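# Place the egg carton into the tray undamaged

## Task

Get the egg carton into the tray without crushing or otherwise harming it; it must stay there once the robot lets go, and nothing may end up off the table.

## Robot and tools

ROBOT. Two arms, left_arm (on the +y side of the table) and right_arm, each with six joints and a parallel gripper. The joint order everywhere, in commands and in results, is: waist, shoulder, elbow, wrist pitch, wrist yaw, wrist roll, then the gripper. Stated joint ranges (rad): waist -2.618 to 3.054, shoulder 0.000 to 3.142, elbow 0.000 to 3.142, wrist pitch -1.571 to 1.571, wrist yaw -1.571 to 1.571, wrist roll -2.094 to 2.094. Real ends may differ by up to 0.059 rad either way.

FRAMES. Scene frame: origin at table-top height midway between the nominal bases, +x out over the table, +y toward left_arm, +z up. Calibrated bases in the scene frame: left_arm at (+0.004, +0.349, +0.047) m, quat_wxyz (+1.000, 0, 0, +0.012); right_arm at (+0.001, -0.295, +0.018) m, quat_wxyz (+1.000, 0, 0, +0.006); both have +z up. Each arm reports its hand pose (end_effector_position in metres, end_effector_quat_wxyz) in its own base frame, possibly off by a few cm. The gripper's fingers point along its +z axis and close along its y axis; the reported point sits between the pads, about 1 cm short of the fingertips.

COMMAND ROW. Every motion command uses a row of 14 numbers, each in [-1, 1]: left_arm's six joint values then its opening, followed by right_arm's six joint values and opening. Both arms always appear, even if one stays put. Joint values are offsets, not poses: they are added to the arm's "Joint targets" as they stood when the action (or move) began, scaled so 1.0 equals 2.224 rad for waist, shoulder and elbow and 8.485 rad for the three wrist joints. Writing the same offset again moves further. Writing 0 for a joint re-commands its current target. The opening value is absolute: +1 fully open, -1 fully shut; for an untouched gripper, resend its present command (a 0 means half-closed).

TOOLS.
execute_actions(actions, cameras): actions is a list of actions; each action is a list of up to 15 rows, one per 1/30 s step, and an action always lasts 15 steps (0.5 s), its last row repeating. All rows of one action are offsets from the targets at that action's start. An action pushing a joint over 0.059 rad beyond its range is refused for both arms; a malformed action or a bad first action rejects the whole call. An empty list just returns state and images.
move(target, speed, blend, opening_speed, blocking, cameras): target is one row or a list of up to 15 rows, every row an offset from the same starting Joint targets (not chained). The joints follow smooth synchronized paths, so hands curve. speed is the top joint speed in rad/s (0.01 to 12.57, default 0.5), one value or one per target; blend (rad) rounds corners at intermediate targets; opening_speed (per second on the -1..+1 scale, at least 0.2) ramps the gripper gradually; blocking=false returns after about 0.5 s while motion continues. Paths do not avoid obstacles or the other arm; over 10 s they stop short. Result adds a "move:" line: done, off_target (resting more than 0.035 rad from target), moving, held, fault, plus limits=held if steps were withheld. Neither done nor off_target proves contact or lack of it.
wait(seconds, cameras): 0 to 10 s, arms hold their commands; a running move continues.
stop(cameras): brakes a running move, needing some room.
zoom_image(camera, region): region [x0, y0, x1, y1] in pixels, top-left origin, at most 504 by 504, from that camera's latest image.
finished_scene(scene): ends the scene for good; scene is 1 or omitted.

CAMERAS. cam_head_left, cam_head_right, cam_high, cam_low, cam_left_wrist, cam_right_wrist, each 672x504. cameras: omitted, null or ["all"] for all, [] for none; an unknown name voids the call. Calibration (K, T_world_to_cam) was supplied; fixed cameras may have shifted by up to 2.3 degrees and 9 mm; wrist camera images can lag their arm.

RESULTS. Joint positions (rad) and Joint velocities (rad/s) per arm, the seventh number being finger-pad gap in m (0.094 fully open); "within noise" means the arm is still. "Joint targets" is the base for the next offsets. "Tool commands" shows present gripper commands. grip_measured is the measured opening on the command scale, reading up to about 2.5 mm wide when empty. Joint torques include the arm's own weight, carry offsets and noise, and joints 1 to 3 wrap at ±28 N m. "joint sent to its limit" means a joint reached its real end; "joint command not followed" means the clearance check altered some steps. MOTOR HOT appears at 75 °C; at 90 °C an OVER-TEMPERATURE FAULT folds that arm and it stays idle; at 100 °C it goes limp.

LIMITS ON MOTION. Per step a joint target may lead its measured angle by at most 0.339 rad (big three joints) or 2.2 rad (wrist joints); targets putting a hand over 200 mm from where it is get scaled back. Big moves therefore take several actions; unfinished motion must be re-commanded. Friction and gravity can leave joints short, especially at long reach.

CARE. The carton is fragile: close slowly (low opening_speed) and not far below the reading at first touch, since the fingers squeeze with roughly 50 to 64 N per pad once about 0.05 below contact. Release by commanding an opening well above grip_measured. Avoid dropping, throwing, slamming or hard pushing; never let the arms or grippers collide or grip each other, which can fail the scene. Nothing may fall from or be left off the table; loose objects may be nudged by brief disturbances. To end a push, command targets back past the measured positions. Avoid long stretched holds (motor heat). Simulated time keeps running while you think.

Each tool is called as name(argument=value, ...) on one line, values as JSON.

## Session

execute_actions(actions=[])

Scene clock: 0.00 s.
left_arm: end_effector_position=(+0.3884, -0.0103, +0.0738) grip_measured=+1.000 end_effector_quat_wxyz=(+0.552, -0.015, +0.828, +0.092) | right_arm: end_effector_position=(+0.3857, +0.0177, +0.0708) grip_measured=+1.000 end_effector_quat_wxyz=(+0.538, +0.000, +0.843, +0.020)
Joint positions: left_arm=[-0.169 1.599 0.374 0.821 -0.326 0.011 0.094] | right_arm=[0.052 1.546 0.37 0.741 0.013 0.042 0.094]
Joint velocities: within noise
Joint torques (N m): no reading
Heat: left arm: 46 °C; right arm: 42 °C.
Joint targets: left_arm=[-0.169 1.591 0.383 0.828 -0.326 0.011] | right_arm=[0.052 1.536 0.382 0.750 0.013 0.043]
Tool commands: left_gripper/opening=+1.0 right_gripper/opening=+1.0

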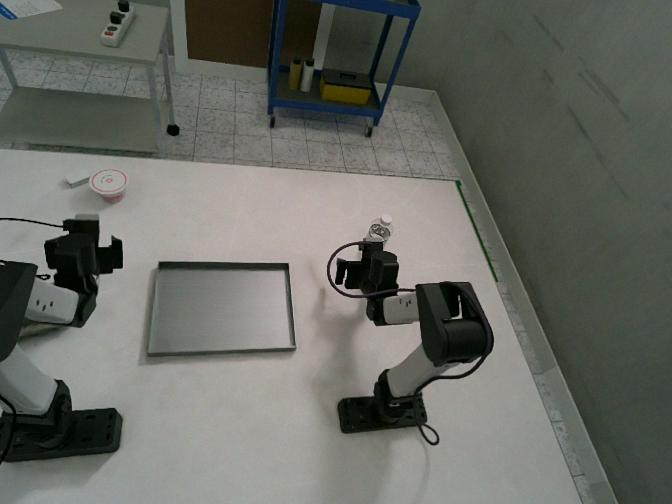

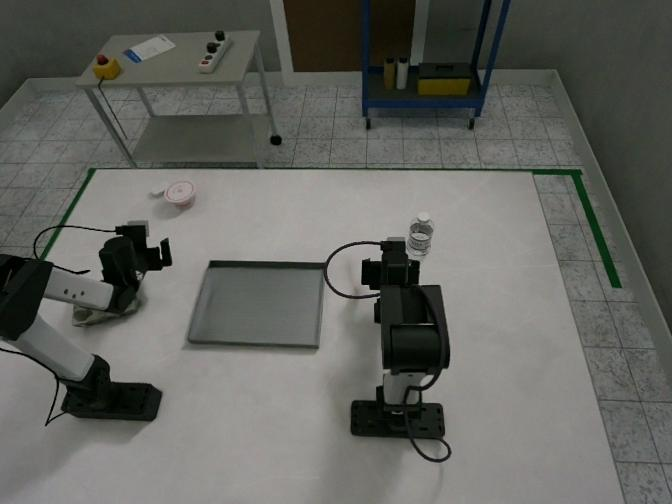

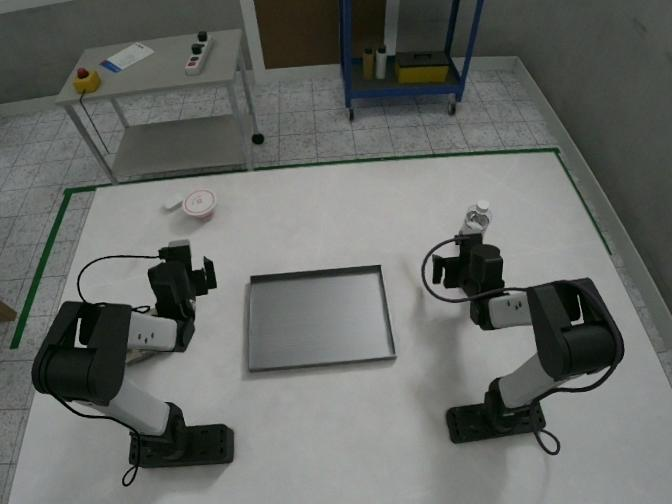

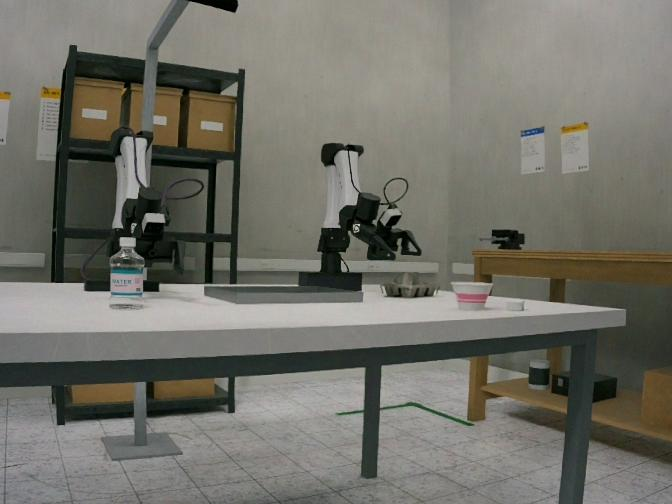

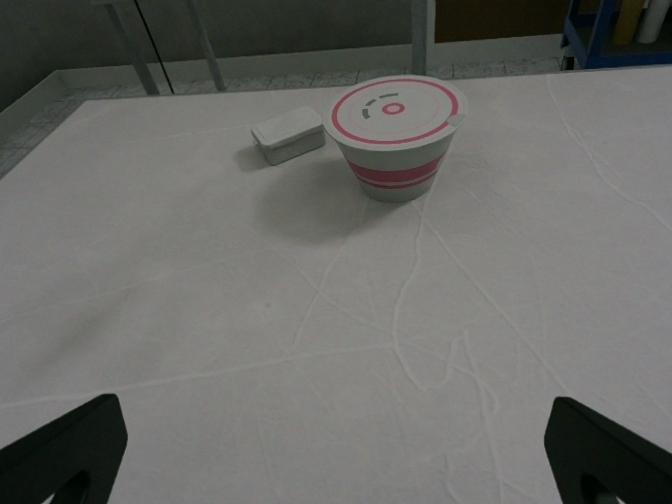

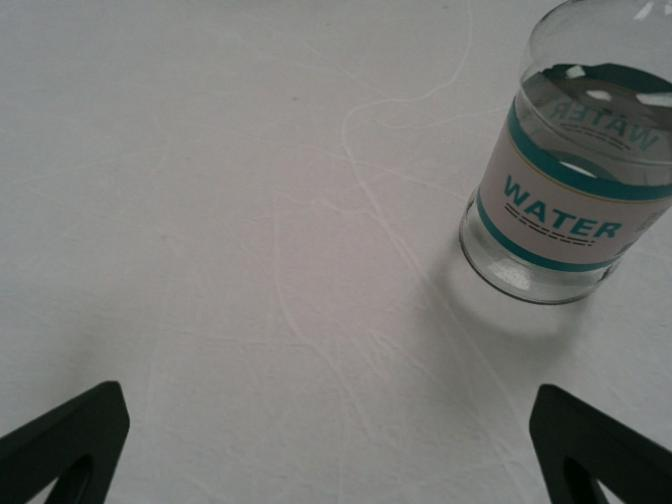

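zoom_image(camera="cam_head_right", region=[40, 200, 200, 360])

zoom_image(camera="cam_low", region=[300, 200, 540, 340])

zoom_image(camera="cam_high", region=[90, 300, 230, 400])

Scaled by 3.150 from the camera's 672x504 image, which has a finer 960x720 frame.

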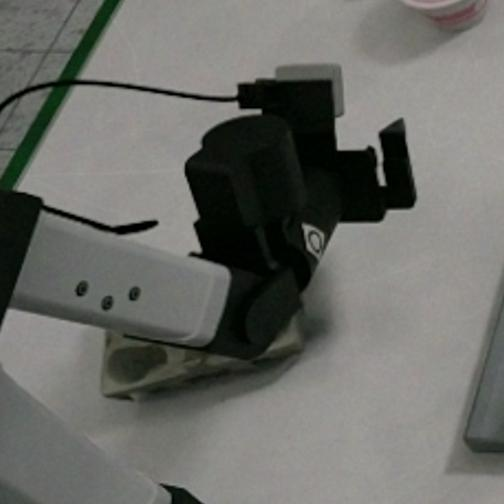

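Scaled by 2.100 from the camera's 672x504 image, which has a finer 960x720 frame.

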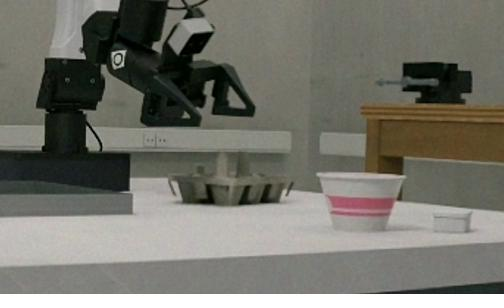

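Scaled by 3.600 from the camera's 672x504 image, which has a finer 960x720 frame.

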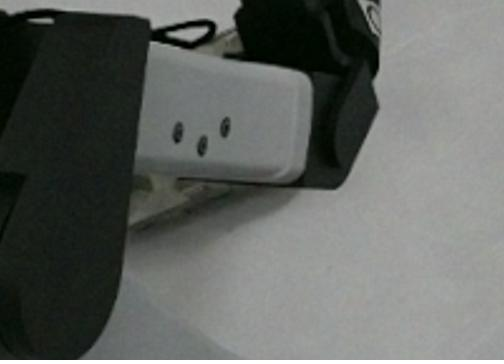

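move(target=[0, -0.13, 0.28, -0.2, 0.038, 0, 1, 0,0,0,0,0,0,1], speed=0.8)

Scene clock: 35.87 s.
left_arm: end_effector_position=(+0.2890, -0.0465, +0.1120) grip_measured=+1.000 end_effector_quat_wxyz=(+0.181, +0.087, +0.980, -0.007) | right_arm: end_effector_position=(+0.3857, +0.0177, +0.0708) grip_measured=+1.000 end_effector_quat_wxyz=(+0.538, +0.000, +0.843, +0.020)
Joint positions: left_arm=[-0.169 1.321 0.971 -0.858 -0.015 0.011 0.094] | right_arm=[0.052 1.546 0.37 0.741 0.013 0.042 0.094]
Joint velocities: within noise
Joint torques (N m): left_arm=[0.05 -6.13 8.51 1.15 0.14 -0.08] | right_arm=[0.03 -4.93 6.79 1.56 -0.13 0.02]
Heat: left arm: 49 °C; right arm: 44 °C.
Joint targets: left_arm=[-0.169 1.302 1.005 -0.869 -0.003 0.011] | right_arm=[0.052 1.536 0.382 0.750 0.013 0.043]
move: done
camera_calibration:
cam_left_wrist: T_world_to_cam=[[-0.170033, -0.985324, -0.0150246, 0.00381502], [-0.983561, 0.168749, 0.0642724, 0.324662], [-0.0607937, 0.0257061, -0.997819, 0.221417], [0, 0, 0, 1]] pos_world=[0.333434, -0.0567191, 0.200124]

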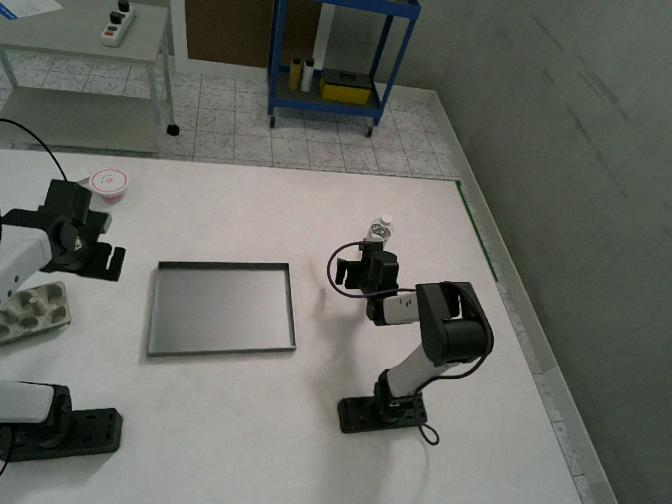

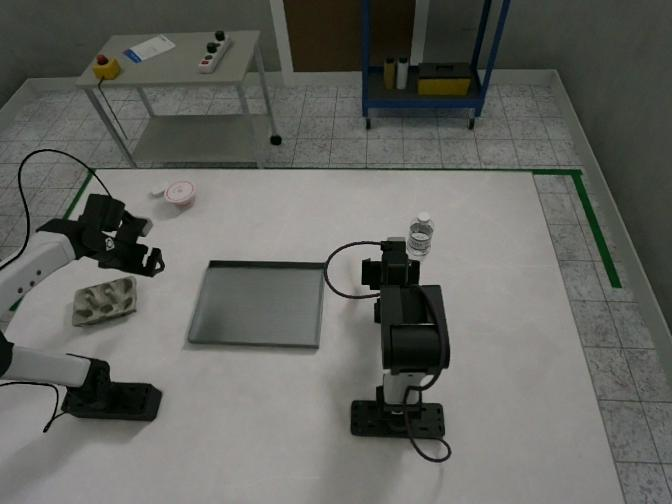

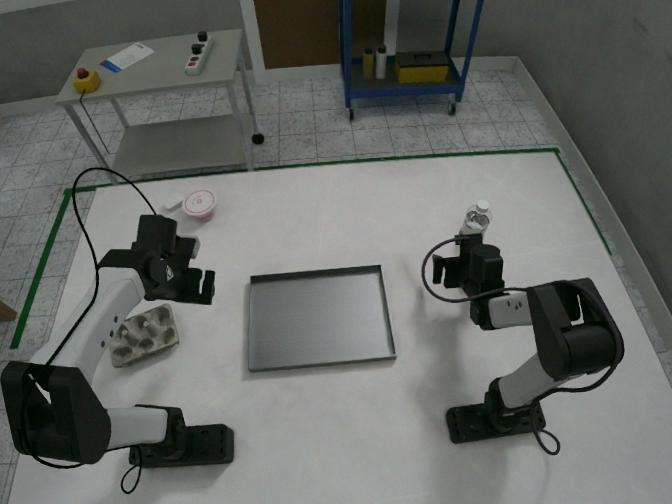

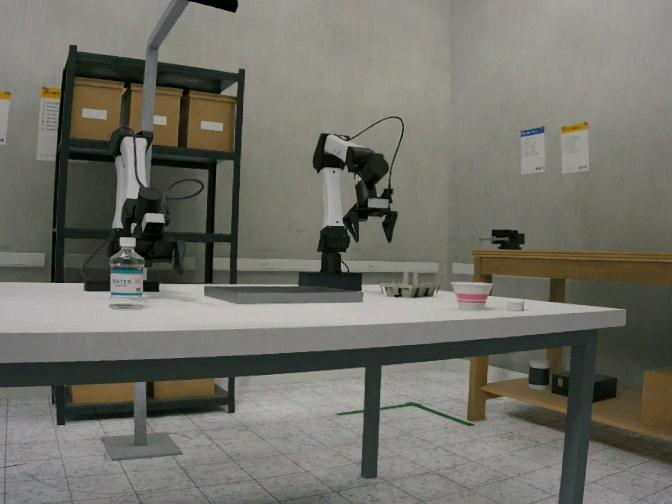

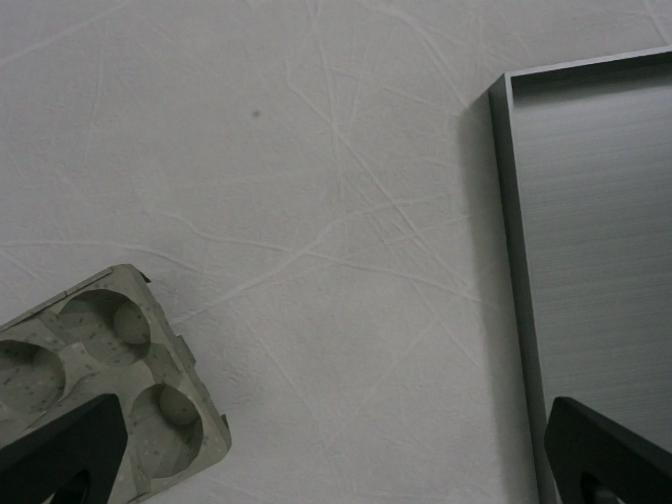

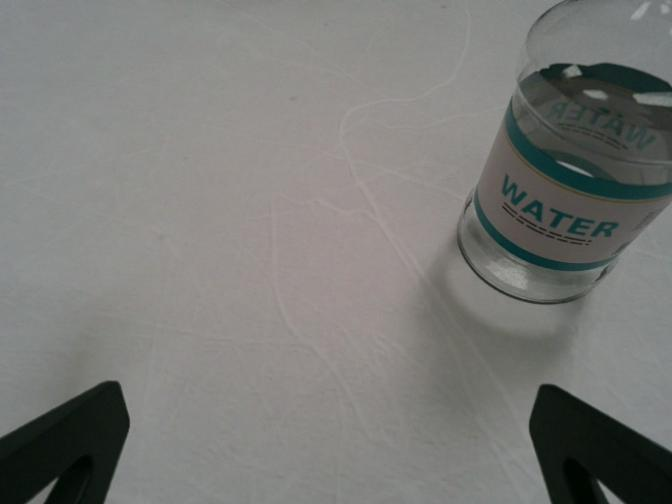

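zoom_image(camera="cam_high", region=[100, 290, 200, 380])

zoom_image(camera="cam_head_right", region=[60, 260, 160, 340])

zoom_image(camera="cam_low", region=[360, 255, 460, 320])

Scaled by 5.040 from the camera's 672x504 image, which has a finer 960x720 frame.

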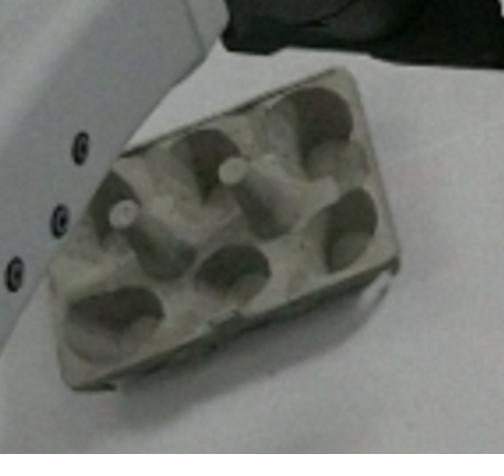

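Scaled by 5.040 from the camera's 672x504 image, which has a finer 960x720 frame.

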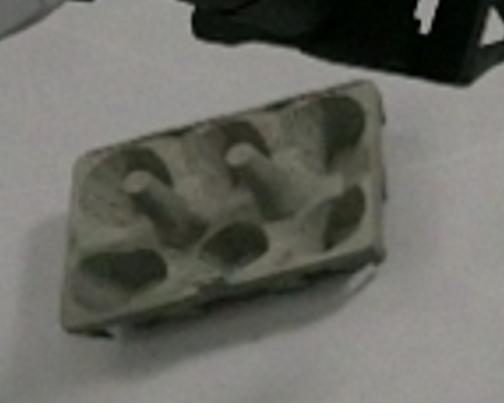

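Scaled by 5.040 from the camera's 672x504 image, which has a finer 960x720 frame.

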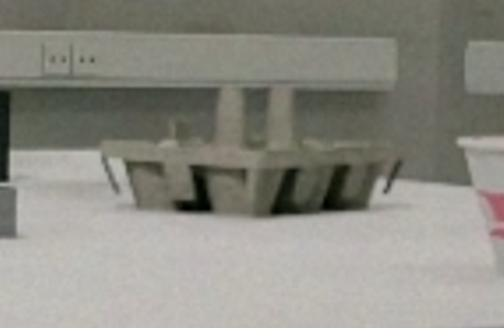

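move(target=[0.2693, 0.1353, 0.1933, -0.0629, 0.0004, 0, 1, 0,0,0,0,0,0,1], speed=0.8, cameras=["cam_high","cam_head_right","cam_left_wrist"])

Scene clock: 65.60 s.
left_arm: end_effector_position=(+0.2497, +0.1159, +0.1437) grip_measured=+1.000 end_effector_quat_wxyz=(-0.006, -0.208, +0.978, +0.003) | right_arm: end_effector_position=(+0.3857, +0.0177, +0.0708) grip_measured=+1.000 end_effector_quat_wxyz=(+0.538, +0.000, +0.843, +0.020)
Joint positions: left_arm=[0.429 1.593 1.401 -1.389 -0.008 0.011 0.094] | right_arm=[0.052 1.546 0.37 0.741 0.013 0.042 0.094]
Joint velocities: within noise
Joint torques (N m): left_arm=[0.08 -5.22 8.06 0.32 0.09 -0.07] | right_arm=[-0.06 -4.97 6.76 1.56 -0.12 0.01]
Heat: left arm: 47 °C; right arm: 43 °C.
Joint targets: left_arm=[0.431 1.603 1.436 -1.403 0.000 0.011] | right_arm=[0.052 1.536 0.382 0.750 0.013 0.043]
move: done
camera_calibration:
cam_left_wrist: T_world_to_cam=[[0.409266, -0.912394, -0.00630057, 0.00332456], [-0.82526, -0.373108, 0.423953, 0.228068], [-0.389163, -0.16831, -0.905662, 0.33768], [0, 0, 0, 1]] pos_world=[0.318267, 0.144962, 0.209155]
Images, in order (width x height): cam_head_right 672x504, cam_high 672x504, cam_left_wrist 672x504.

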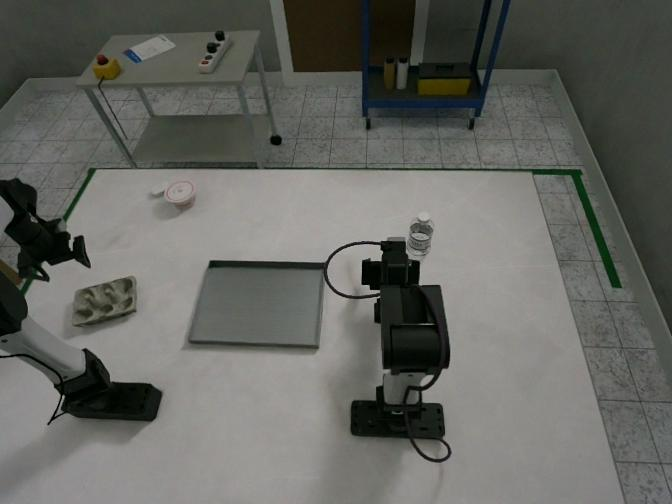

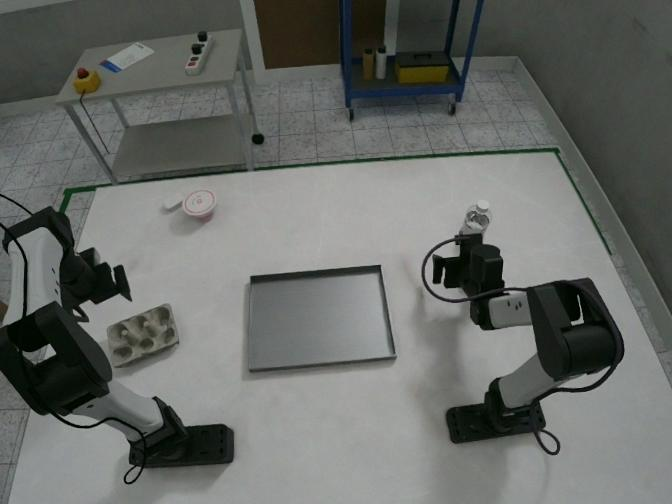

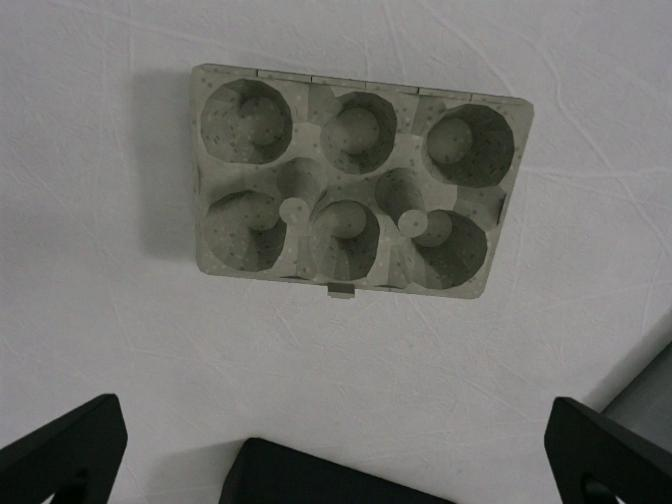

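zoom_image(camera="cam_left_wrist", region=[170, 40, 550, 320])

Scaled by 1.326 from the camera's 672x504 image, which has a finer 960x720 frame.

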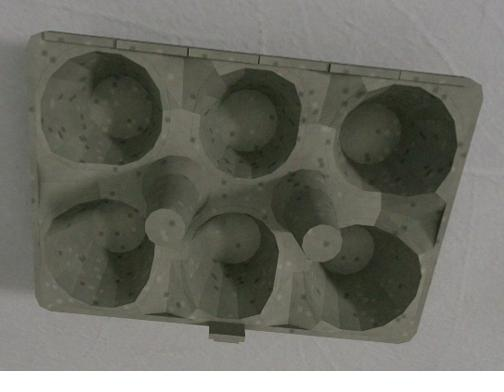

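move(target=[-0.0117, 0.0193, -0.1317, 0.0408, 0, 0.0098, 1, 0,0,0,0,0,0,1], speed=0.5, cameras=["cam_left_wrist","cam_low","cam_high"])

Scene clock: 108.20 s.
left_arm: end_effector_position=(+0.2607, +0.1148, +0.0692) grip_measured=+1.000 end_effector_quat_wxyz=(+0.003, -0.164, +0.986, +0.005) | right_arm: end_effector_position=(+0.3857, +0.0177, +0.0708) grip_measured=+1.000 end_effector_quat_wxyz=(+0.538, +0.000, +0.843, +0.020)
Joint positions: left_arm=[0.41 1.639 1.152 -1.074 -0.008 0.081 0.094] | right_arm=[0.052 1.546 0.37 0.741 0.013 0.042 0.094]
Joint velocities: within noise
Joint torques (N m): left_arm=[-0.5 -5.93 4.62 0.7 0.09 0.03] | right_arm=[0.03 -4.97 6.97 1.57 -0.12 0.02]
Heat: left arm: 48 °C; right arm: 43 °C.
Joint targets: left_arm=[0.404 1.646 1.143 -1.056 0.000 0.094] | right_arm=[0.052 1.536 0.382 0.750 0.013 0.043]
move: done
camera_calibration:
cam_left_wrist: T_world_to_cam=[[0.326417, -0.945199, -0.00708034, 0.0227114], [-0.862376, -0.300865, 0.40717, 0.270848], [-0.386987, -0.126801, -0.913325, 0.269554], [0, 0, 0, 1]] pos_world=[0.330473, 0.137135, 0.136071]
Images, in order (width x height): cam_high 672x504, cam_low 672x504, cam_left_wrist 672x504.

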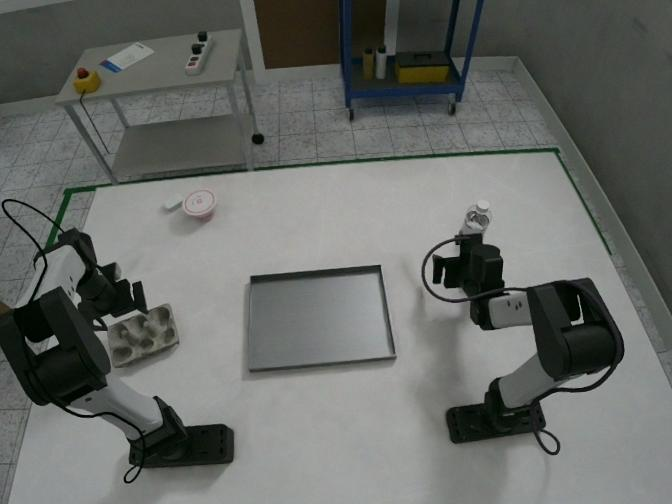

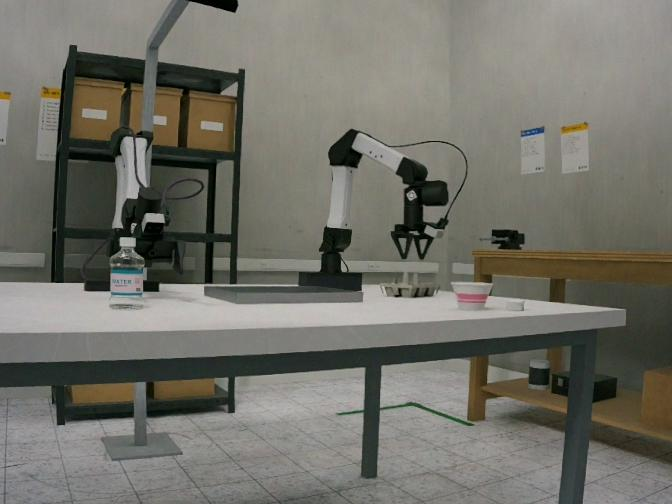

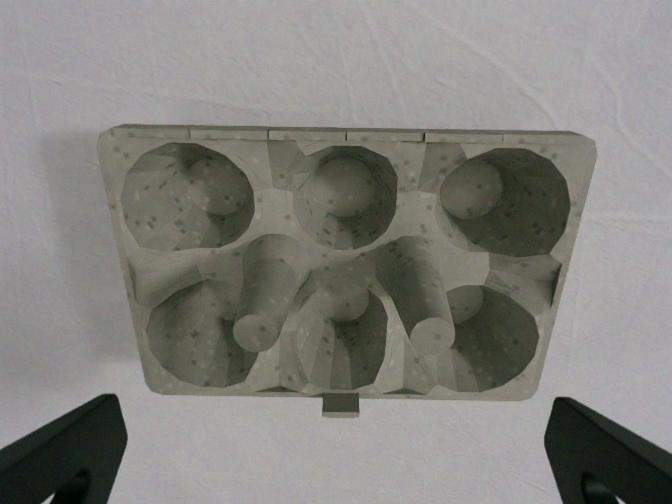

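move(target=[-0.0045, 0.0157, -0.0578, 0.0179, 0, 0.0007, 1, 0,0,0,0,0,0,1], speed=0.3, cameras=["cam_left_wrist","cam_low"])

zoom_image(camera="cam_low", region=[360, 220, 460, 320])

Scene clock: 120.57 s.
left_arm: end_effector_position=(+0.2556, +0.1097, +0.0300) grip_measured=+1.000 end_effector_quat_wxyz=(-0.001, -0.156, +0.988, +0.004) | right_arm: end_effector_position=(+0.3857, +0.0177, +0.0708) grip_measured=+1.000 end_effector_quat_wxyz=(+0.538, +0.000, +0.843, +0.020)
Joint positions: left_arm=[0.4 1.673 1.024 -0.922 -0.008 0.087 0.094] | right_arm=[0.052 1.546 0.37 0.741 0.013 0.042 0.094]
Joint velocities: within noise
Joint torques (N m): left_arm=[-0.55 -5.83 4.33 0.69 0.09 0.04] | right_arm=[-0.1 -4.96 6.83 1.55 -0.14 -0.01]
Heat: left arm: 47 °C; right arm: 43 °C.
Joint targets: left_arm=[0.395 1.681 1.014 -0.904 0.000 0.100] | right_arm=[0.052 1.536 0.382 0.750 0.013 0.043]
move: done
camera_calibration:
cam_left_wrist: T_world_to_cam=[[0.311547, -0.95021, -0.00627714, 0.0236426], [-0.863358, -0.285817, 0.415839, 0.279259], [-0.396928, -0.124134, -0.909417, 0.233162], [0, 0, 0, 1]] pos_world=[0.326284, 0.131226, 0.0960628]
Images, in order (width x height): cam_low 672x504, cam_left_wrist 672x504.

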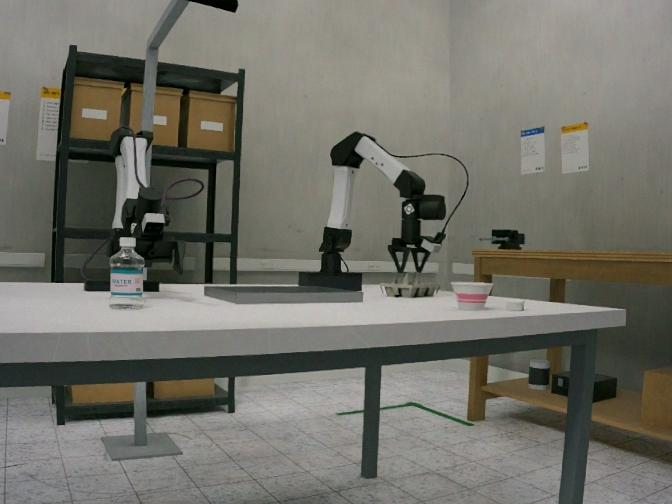

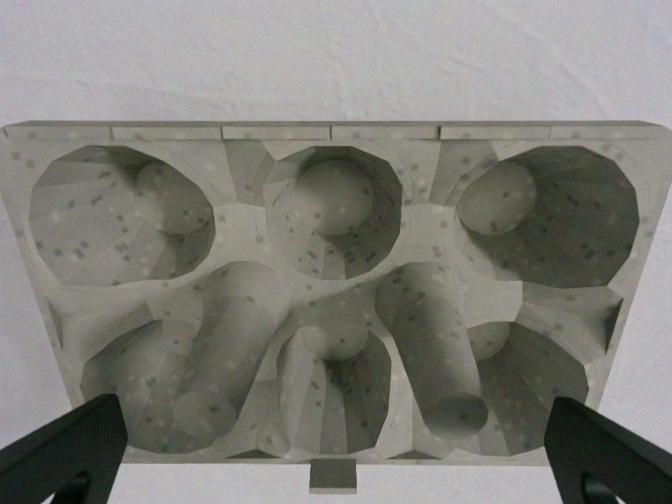

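Scaled by 5.040 from the camera's 672x504 image, which has a finer 960x720 frame.

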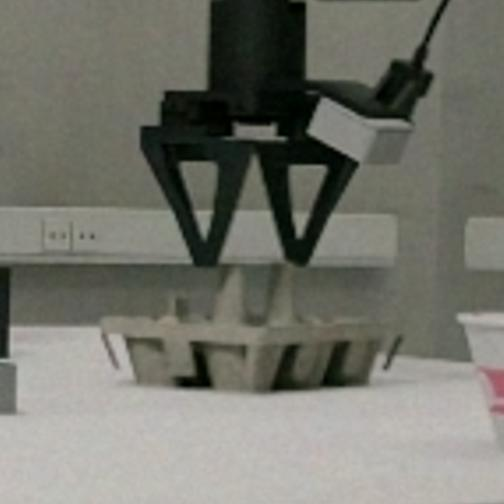

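move(target=[0, 0.0153, -0.0211, 0.0095, 0, 0, 1, 0,0,0,0,0,0,1], speed=0.2, cameras=["cam_left_wrist","cam_low"])

zoom_image(camera="cam_low", region=[360, 220, 460, 320])

Scene clock: 127.50 s.
left_arm: end_effector_position=(+0.2559, +0.1098, +0.0110) grip_measured=+1.000 end_effector_quat_wxyz=(-0.001, -0.156, +0.988, +0.004) | right_arm: end_effector_position=(+0.3857, +0.0177, +0.0708) grip_measured=+1.000 end_effector_quat_wxyz=(+0.538, +0.000, +0.843, +0.020)
Joint positions: left_arm=[0.4 1.705 0.977 -0.842 -0.008 0.087 0.094] | right_arm=[0.052 1.546 0.37 0.741 0.013 0.042 0.094]
Joint velocities: within noise
Joint torques (N m): left_arm=[-0.55 -5.9 4.03 0.71 0.09 0.04] | right_arm=[-0.1 -5.03 6.83 1.55 -0.14 0.01]
Heat: left arm: 46 °C; right arm: 43 °C.
Joint targets: left_arm=[0.395 1.715 0.967 -0.824 0.000 0.100] | right_arm=[0.052 1.536 0.382 0.750 0.013 0.043]
move: done
camera_calibration:
cam_left_wrist: T_world_to_cam=[[0.31152, -0.950218, -0.00644208, 0.0235793], [-0.863956, -0.28605, 0.414434, 0.287609], [-0.395646, -0.123539, -0.910056, 0.215709], [0, 0, 0, 1]] pos_world=[0.32648, 0.131324, 0.0772641]
Images, in order (width x height): cam_low 672x504, cam_left_wrist 672x504.

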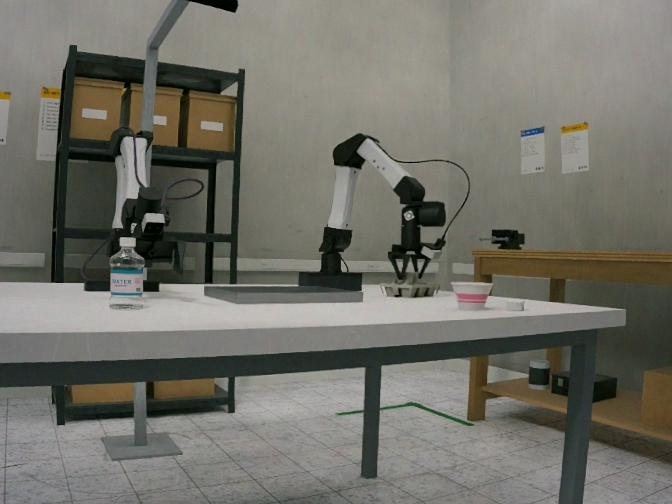

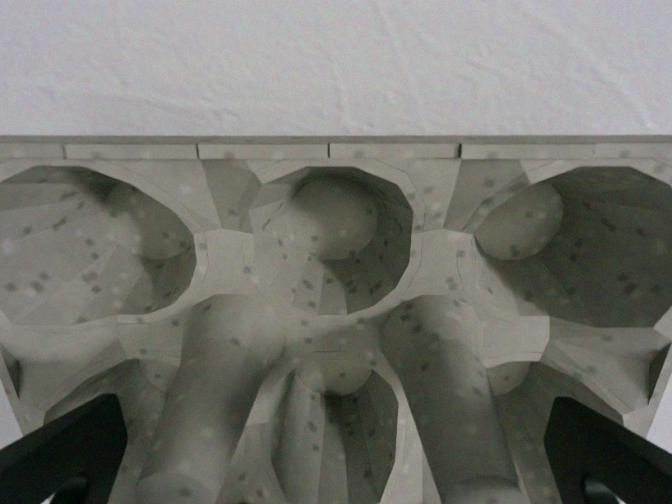

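Scaled by 5.040 from the camera's 672x504 image, which has a finer 960x720 frame.

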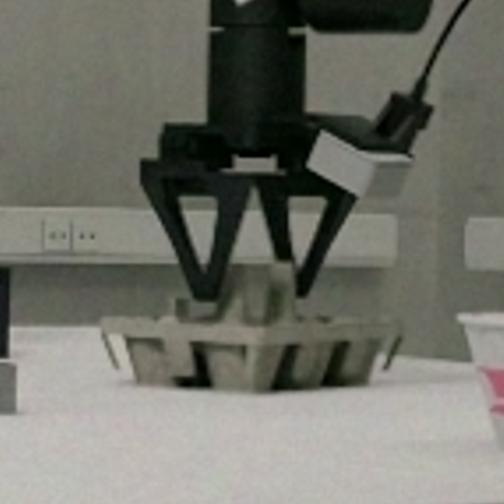

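move(target=[0, 0, 0, 0, 0, 0, 0.72, 0,0,0,0,0,0,1], opening_speed=0.3, cameras=["cam_left_wrist"])

move(target=[0, 0, 0, 0, 0, 0, 0.66, 0,0,0,0,0,0,1], opening_speed=0.2, cameras=["cam_left_wrist"])

Scene clock: 131.53 s.
left_arm: end_effector_position=(+0.2561, +0.1099, +0.0110) grip_measured=+0.723 end_effector_quat_wxyz=(+0.000, -0.156, +0.988, +0.004) | right_arm: end_effector_position=(+0.3857, +0.0177, +0.0708) grip_measured=+1.000 end_effector_quat_wxyz=(+0.538, +0.000, +0.843, +0.020)
Joint positions: left_arm=[0.4 1.705 0.977 -0.841 -0.008 0.087 0.081] | right_arm=[0.052 1.546 0.37 0.741 0.013 0.042 0.094]
Joint velocities: within noise
Joint torques (N m): left_arm=[-0.49 -5.81 4.08 0.7 0.1 0.07] | right_arm=[-0.01 -4.9 6.97 1.55 -0.14 0.01]
Heat: left arm: 46 °C; right arm: 43 °C.
Joint targets: left_arm=[0.395 1.715 0.967 -0.824 0.000 0.101] | right_arm=[0.052 1.536 0.382 0.750 0.013 0.043]
move: done
camera_calibration:
cam_left_wrist: T_world_to_cam=[[0.311164, -0.950334, -0.00651581, 0.0236536], [-0.864317, -0.285838, 0.413827, 0.287917], [-0.395136, -0.123136, -0.910332, 0.21559], [0, 0, 0, 1]] pos_world=[0.326678, 0.131323, 0.0772646]
Images, in order (width x height): cam_left_wrist 672x504.

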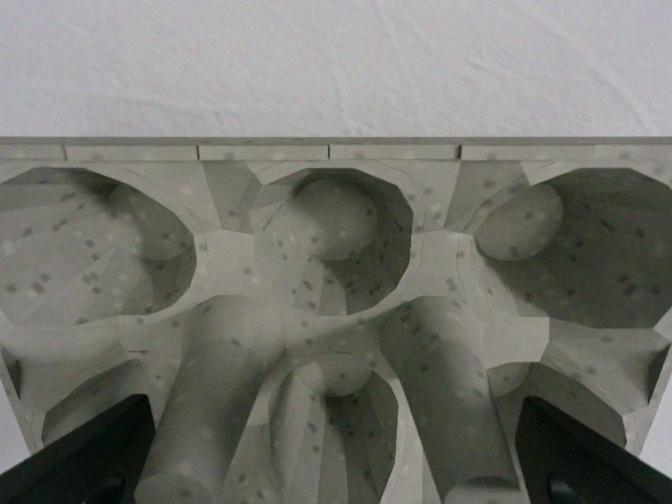

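Scene clock: 132.03 s.
left_arm: end_effector_position=(+0.2561, +0.1099, +0.0110) grip_measured=+0.663 end_effector_quat_wxyz=(+0.000, -0.156, +0.988, +0.004) | right_arm: end_effector_position=(+0.3857, +0.0177, +0.0708) grip_measured=+1.000 end_effector_quat_wxyz=(+0.538, +0.000, +0.843, +0.020)
Joint positions: left_arm=[0.4 1.705 0.977 -0.841 -0.008 0.087 0.078] | right_arm=[0.052 1.546 0.37 0.741 0.013 0.042 0.094]
Joint velocities: within noise
Joint torques (N m): left_arm=[-0.58 -5.83 4.04 0.71 0.11 0.03] | right_arm=[0.05 -4.86 6.91 1.55 -0.14 0.02]
Heat: left arm: 46 °C; right arm: 43 °C.
Joint targets: left_arm=[0.395 1.715 0.967 -0.824 0.000 0.101] | right_arm=[0.052 1.536 0.382 0.750 0.013 0.043]
move: done
camera_calibration:
cam_left_wrist: T_world_to_cam=[[0.311164, -0.950334, -0.00651581, 0.0236536], [-0.864317, -0.285838, 0.413827, 0.287917], [-0.395136, -0.123136, -0.910332, 0.21559], [0, 0, 0, 1]] pos_world=[0.326678, 0.131323, 0.0772646]
Images, in order (width x height): cam_left_wrist 672x504.

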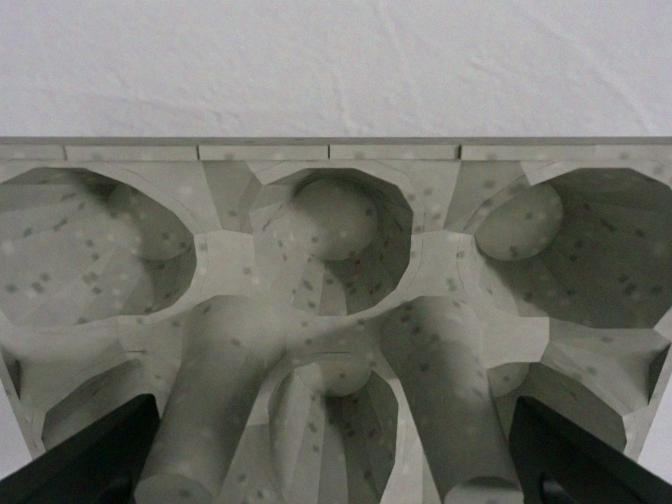

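move(target=[0, 0, 0, 0, 0, 0, 0.62, 0,0,0,0,0,0,1], opening_speed=0.2, cameras=["cam_left_wrist"])

move(target=[0, 0, 0, 0, 0, 0, 0.59, 0,0,0,0,0,0,1], opening_speed=0.2, cameras=["cam_left_wrist"])

Scene clock: 135.20 s.
left_arm: end_effector_position=(+0.2561, +0.1099, +0.0110) grip_measured=+0.623 end_effector_quat_wxyz=(+0.000, -0.156, +0.988, +0.004) | right_arm: end_effector_position=(+0.3857, +0.0177, +0.0708) grip_measured=+1.000 end_effector_quat_wxyz=(+0.538, +0.000, +0.843, +0.020)
Joint positions: left_arm=[0.4 1.705 0.977 -0.841 -0.008 0.087 0.076] | right_arm=[0.052 1.546 0.37 0.741 0.013 0.042 0.094]
Joint velocities: within noise
Joint torques (N m): left_arm=[-0.58 -5.87 4.04 0.68 0.08 0.05] | right_arm=[-0.06 -4.86 6.93 1.52 -0.12 -0.01]
Heat: left arm: 45 °C; right arm: 43 °C.
Joint targets: left_arm=[0.395 1.715 0.967 -0.824 0.000 0.101] | right_arm=[0.052 1.536 0.382 0.750 0.013 0.043]
move: done
camera_calibration:
cam_left_wrist: T_world_to_cam=[[0.311164, -0.950334, -0.00651581, 0.0236536], [-0.864317, -0.285838, 0.413827, 0.287917], [-0.395136, -0.123136, -0.910332, 0.21559], [0, 0, 0, 1]] pos_world=[0.326678, 0.131323, 0.0772646]
Images, in order (width x height): cam_left_wrist 672x504.

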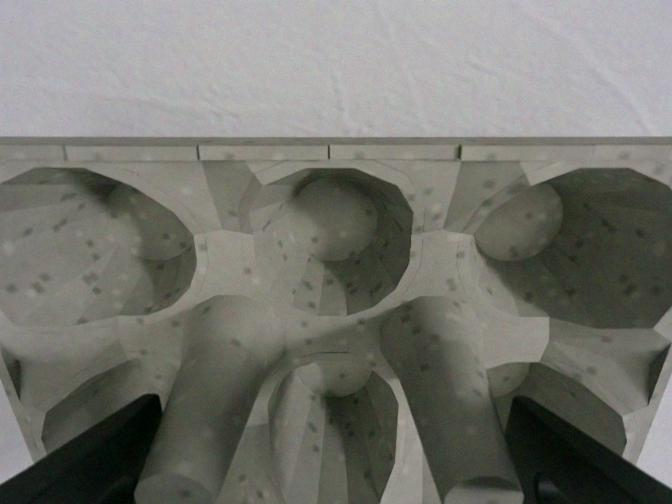

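Scene clock: 135.70 s.
left_arm: end_effector_position=(+0.2561, +0.1099, +0.0110) grip_measured=+0.593 end_effector_quat_wxyz=(+0.000, -0.156, +0.988, +0.004) | right_arm: end_effector_position=(+0.3857, +0.0177, +0.0708) grip_measured=+1.000 end_effector_quat_wxyz=(+0.538, +0.000, +0.843, +0.020)
Joint positions: left_arm=[0.4 1.705 0.977 -0.841 -0.008 0.087 0.075] | right_arm=[0.052 1.546 0.37 0.741 0.013 0.042 0.094]
Joint velocities: within noise
Joint torques (N m): left_arm=[-0.62 -5.76 4.1 0.69 0.09 0.05] | right_arm=[-0.01 -5 6.8 1.55 -0.15 -0.01]
Heat: left arm: 45 °C; right arm: 43 °C.
Joint targets: left_arm=[0.395 1.715 0.967 -0.824 0.000 0.101] | right_arm=[0.052 1.536 0.382 0.750 0.013 0.043]
move: done
camera_calibration:
cam_left_wrist: T_world_to_cam=[[0.311164, -0.950334, -0.00651581, 0.0236536], [-0.864317, -0.285838, 0.413827, 0.287917], [-0.395136, -0.123136, -0.910332, 0.21559], [0, 0, 0, 1]] pos_world=[0.326678, 0.131323, 0.0772646]
Images, in order (width x height): cam_left_wrist 672x504.

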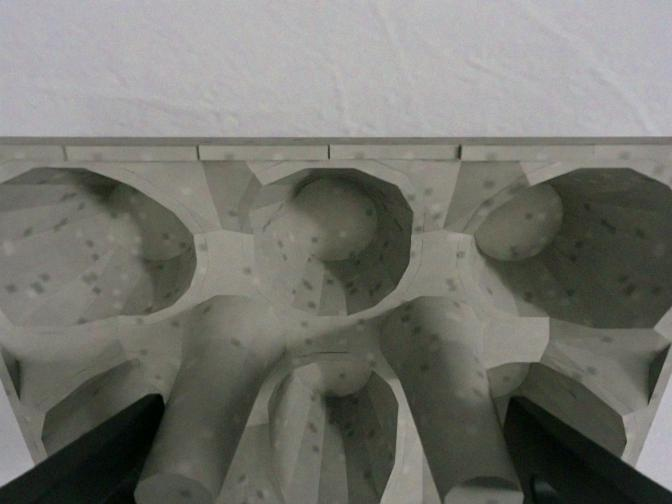

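move(target=[0, 0, 0, 0, 0, 0, 0.57, 0,0,0,0,0,0,1], opening_speed=0.2, cameras=["cam_left_wrist","cam_low"])

zoom_image(camera="cam_low", region=[375, 240, 445, 310])

zoom_image(camera="cam_left_wrist", region=[80, 280, 580, 504])

Scene clock: 139.77 s.
left_arm: end_effector_position=(+0.2561, +0.1099, +0.0110) grip_measured=+0.573 end_effector_quat_wxyz=(+0.000, -0.156, +0.988, +0.004) | right_arm: end_effector_position=(+0.3857, +0.0177, +0.0708) grip_measured=+1.000 end_effector_quat_wxyz=(+0.538, +0.000, +0.843, +0.020)
Joint positions: left_arm=[0.4 1.705 0.977 -0.841 -0.008 0.087 0.074] | right_arm=[0.052 1.546 0.37 0.741 0.013 0.042 0.094]
Joint velocities: within noise
Joint torques (N m): left_arm=[-0.57 -5.89 4.11 0.69 0.09 0.04] | right_arm=[0.06 -4.97 6.89 1.57 -0.13 0.02]
Heat: left arm: 45 °C; right arm: 43 °C.
Joint targets: left_arm=[0.395 1.715 0.967 -0.824 0.000 0.101] | right_arm=[0.052 1.536 0.382 0.750 0.013 0.043]
move: done
camera_calibration:
cam_left_wrist: T_world_to_cam=[[0.311164, -0.950334, -0.00651581, 0.0236536], [-0.864317, -0.285838, 0.413827, 0.287917], [-0.395136, -0.123136, -0.910332, 0.21559], [0, 0, 0, 1]] pos_world=[0.326678, 0.131323, 0.0772646]
Images, in order (width x height): cam_low 672x504, cam_left_wrist 672x504.

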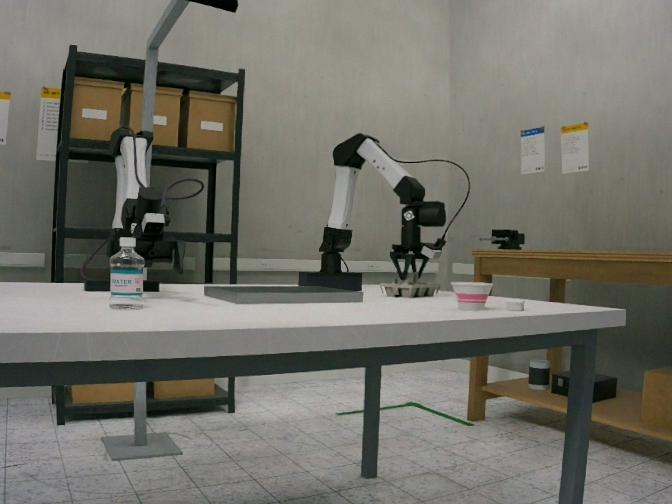

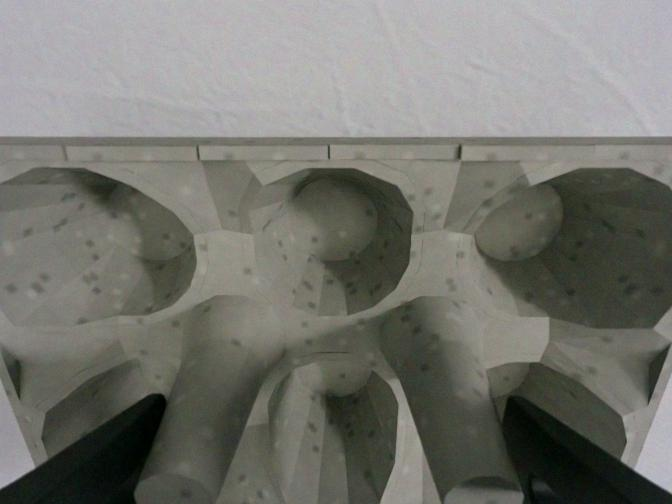

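Scaled by 7.200 from the camera's 672x504 image, which has a finer 960x720 frame.

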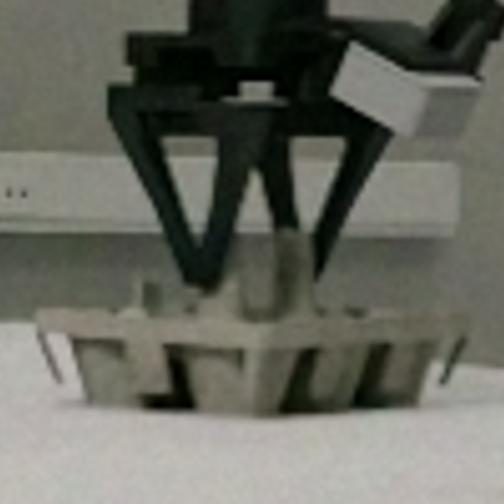

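Scaled by 1.008 from the camera's 672x504 image, which has a finer 960x720 frame.

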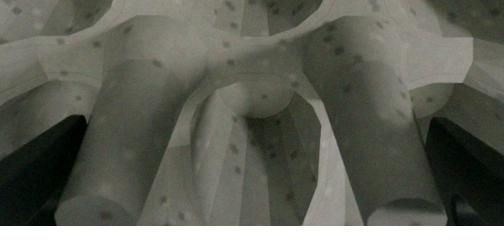

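move(target=[0, 0, 0, 0, 0, 0, 0.55, 0,0,0,0,0,0,1], opening_speed=0.2, cameras=["cam_left_wrist"])

move(target=[0, 0, 0, 0, 0, 0, 0.53, 0,0,0,0,0,0,1], opening_speed=0.2, cameras=["cam_left_wrist"])

Scene clock: 146.27 s.
left_arm: end_effector_position=(+0.2561, +0.1099, +0.0110) grip_measured=+0.553 end_effector_quat_wxyz=(+0.000, -0.156, +0.988, +0.004) | right_arm: end_effector_position=(+0.3857, +0.0177, +0.0708) grip_measured=+1.000 end_effector_quat_wxyz=(+0.538, +0.000, +0.843, +0.020)
Joint positions: left_arm=[0.4 1.705 0.977 -0.841 -0.008 0.087 0.073] | right_arm=[0.052 1.546 0.37 0.741 0.013 0.042 0.094]
Joint velocities: within noise
Joint torques (N m): left_arm=[-0.62 -5.81 4.04 0.7 0.09 0.04] | right_arm=[0.14 -4.94 6.9 1.55 -0.12 0.02]
Heat: left arm: 44 °C; right arm: 43 °C.
Joint targets: left_arm=[0.395 1.715 0.967 -0.824 0.000 0.101] | right_arm=[0.052 1.536 0.382 0.750 0.013 0.043]
move: done
camera_calibration:
cam_left_wrist: T_world_to_cam=[[0.311164, -0.950334, -0.00651581, 0.0236536], [-0.864317, -0.285838, 0.413827, 0.287917], [-0.395136, -0.123136, -0.910332, 0.21559], [0, 0, 0, 1]] pos_world=[0.326678, 0.131323, 0.0772646]
Images, in order (width x height): cam_left_wrist 672x504.

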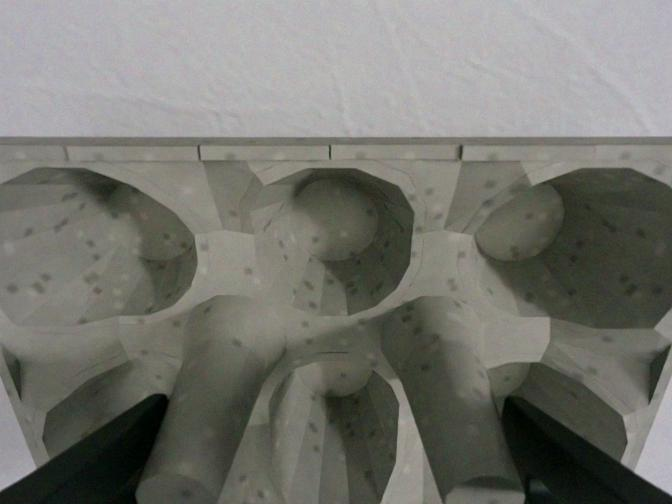

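Scene clock: 146.77 s.
left_arm: end_effector_position=(+0.2561, +0.1099, +0.0110) grip_measured=+0.533 end_effector_quat_wxyz=(+0.000, -0.156, +0.988, +0.004) | right_arm: end_effector_position=(+0.3857, +0.0177, +0.0708) grip_measured=+1.000 end_effector_quat_wxyz=(+0.538, +0.000, +0.843, +0.020)
Joint positions: left_arm=[0.4 1.705 0.977 -0.841 -0.008 0.087 0.072] | right_arm=[0.052 1.546 0.37 0.741 0.013 0.042 0.094]
Joint velocities: within noise
Joint torques (N m): left_arm=[-0.55 -5.79 4.08 0.7 0.08 0.05] | right_arm=[0.05 -4.88 6.91 1.54 -0.13 0.03]
Heat: left arm: 44 °C; right arm: 43 °C.
Joint targets: left_arm=[0.395 1.715 0.967 -0.824 0.000 0.101] | right_arm=[0.052 1.536 0.382 0.750 0.013 0.043]
move: done
camera_calibration:
cam_left_wrist: T_world_to_cam=[[0.311164, -0.950334, -0.00651581, 0.0236536], [-0.864317, -0.285838, 0.413827, 0.287917], [-0.395136, -0.123136, -0.910332, 0.21559], [0, 0, 0, 1]] pos_world=[0.326678, 0.131323, 0.0772646]
Images, in order (width x height): cam_left_wrist 672x504.

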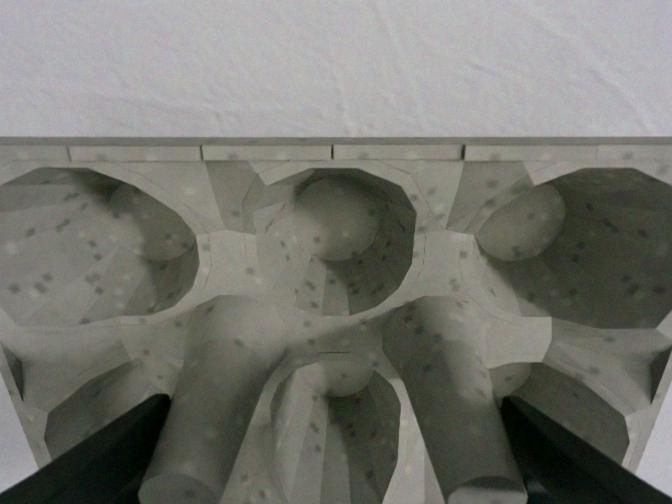

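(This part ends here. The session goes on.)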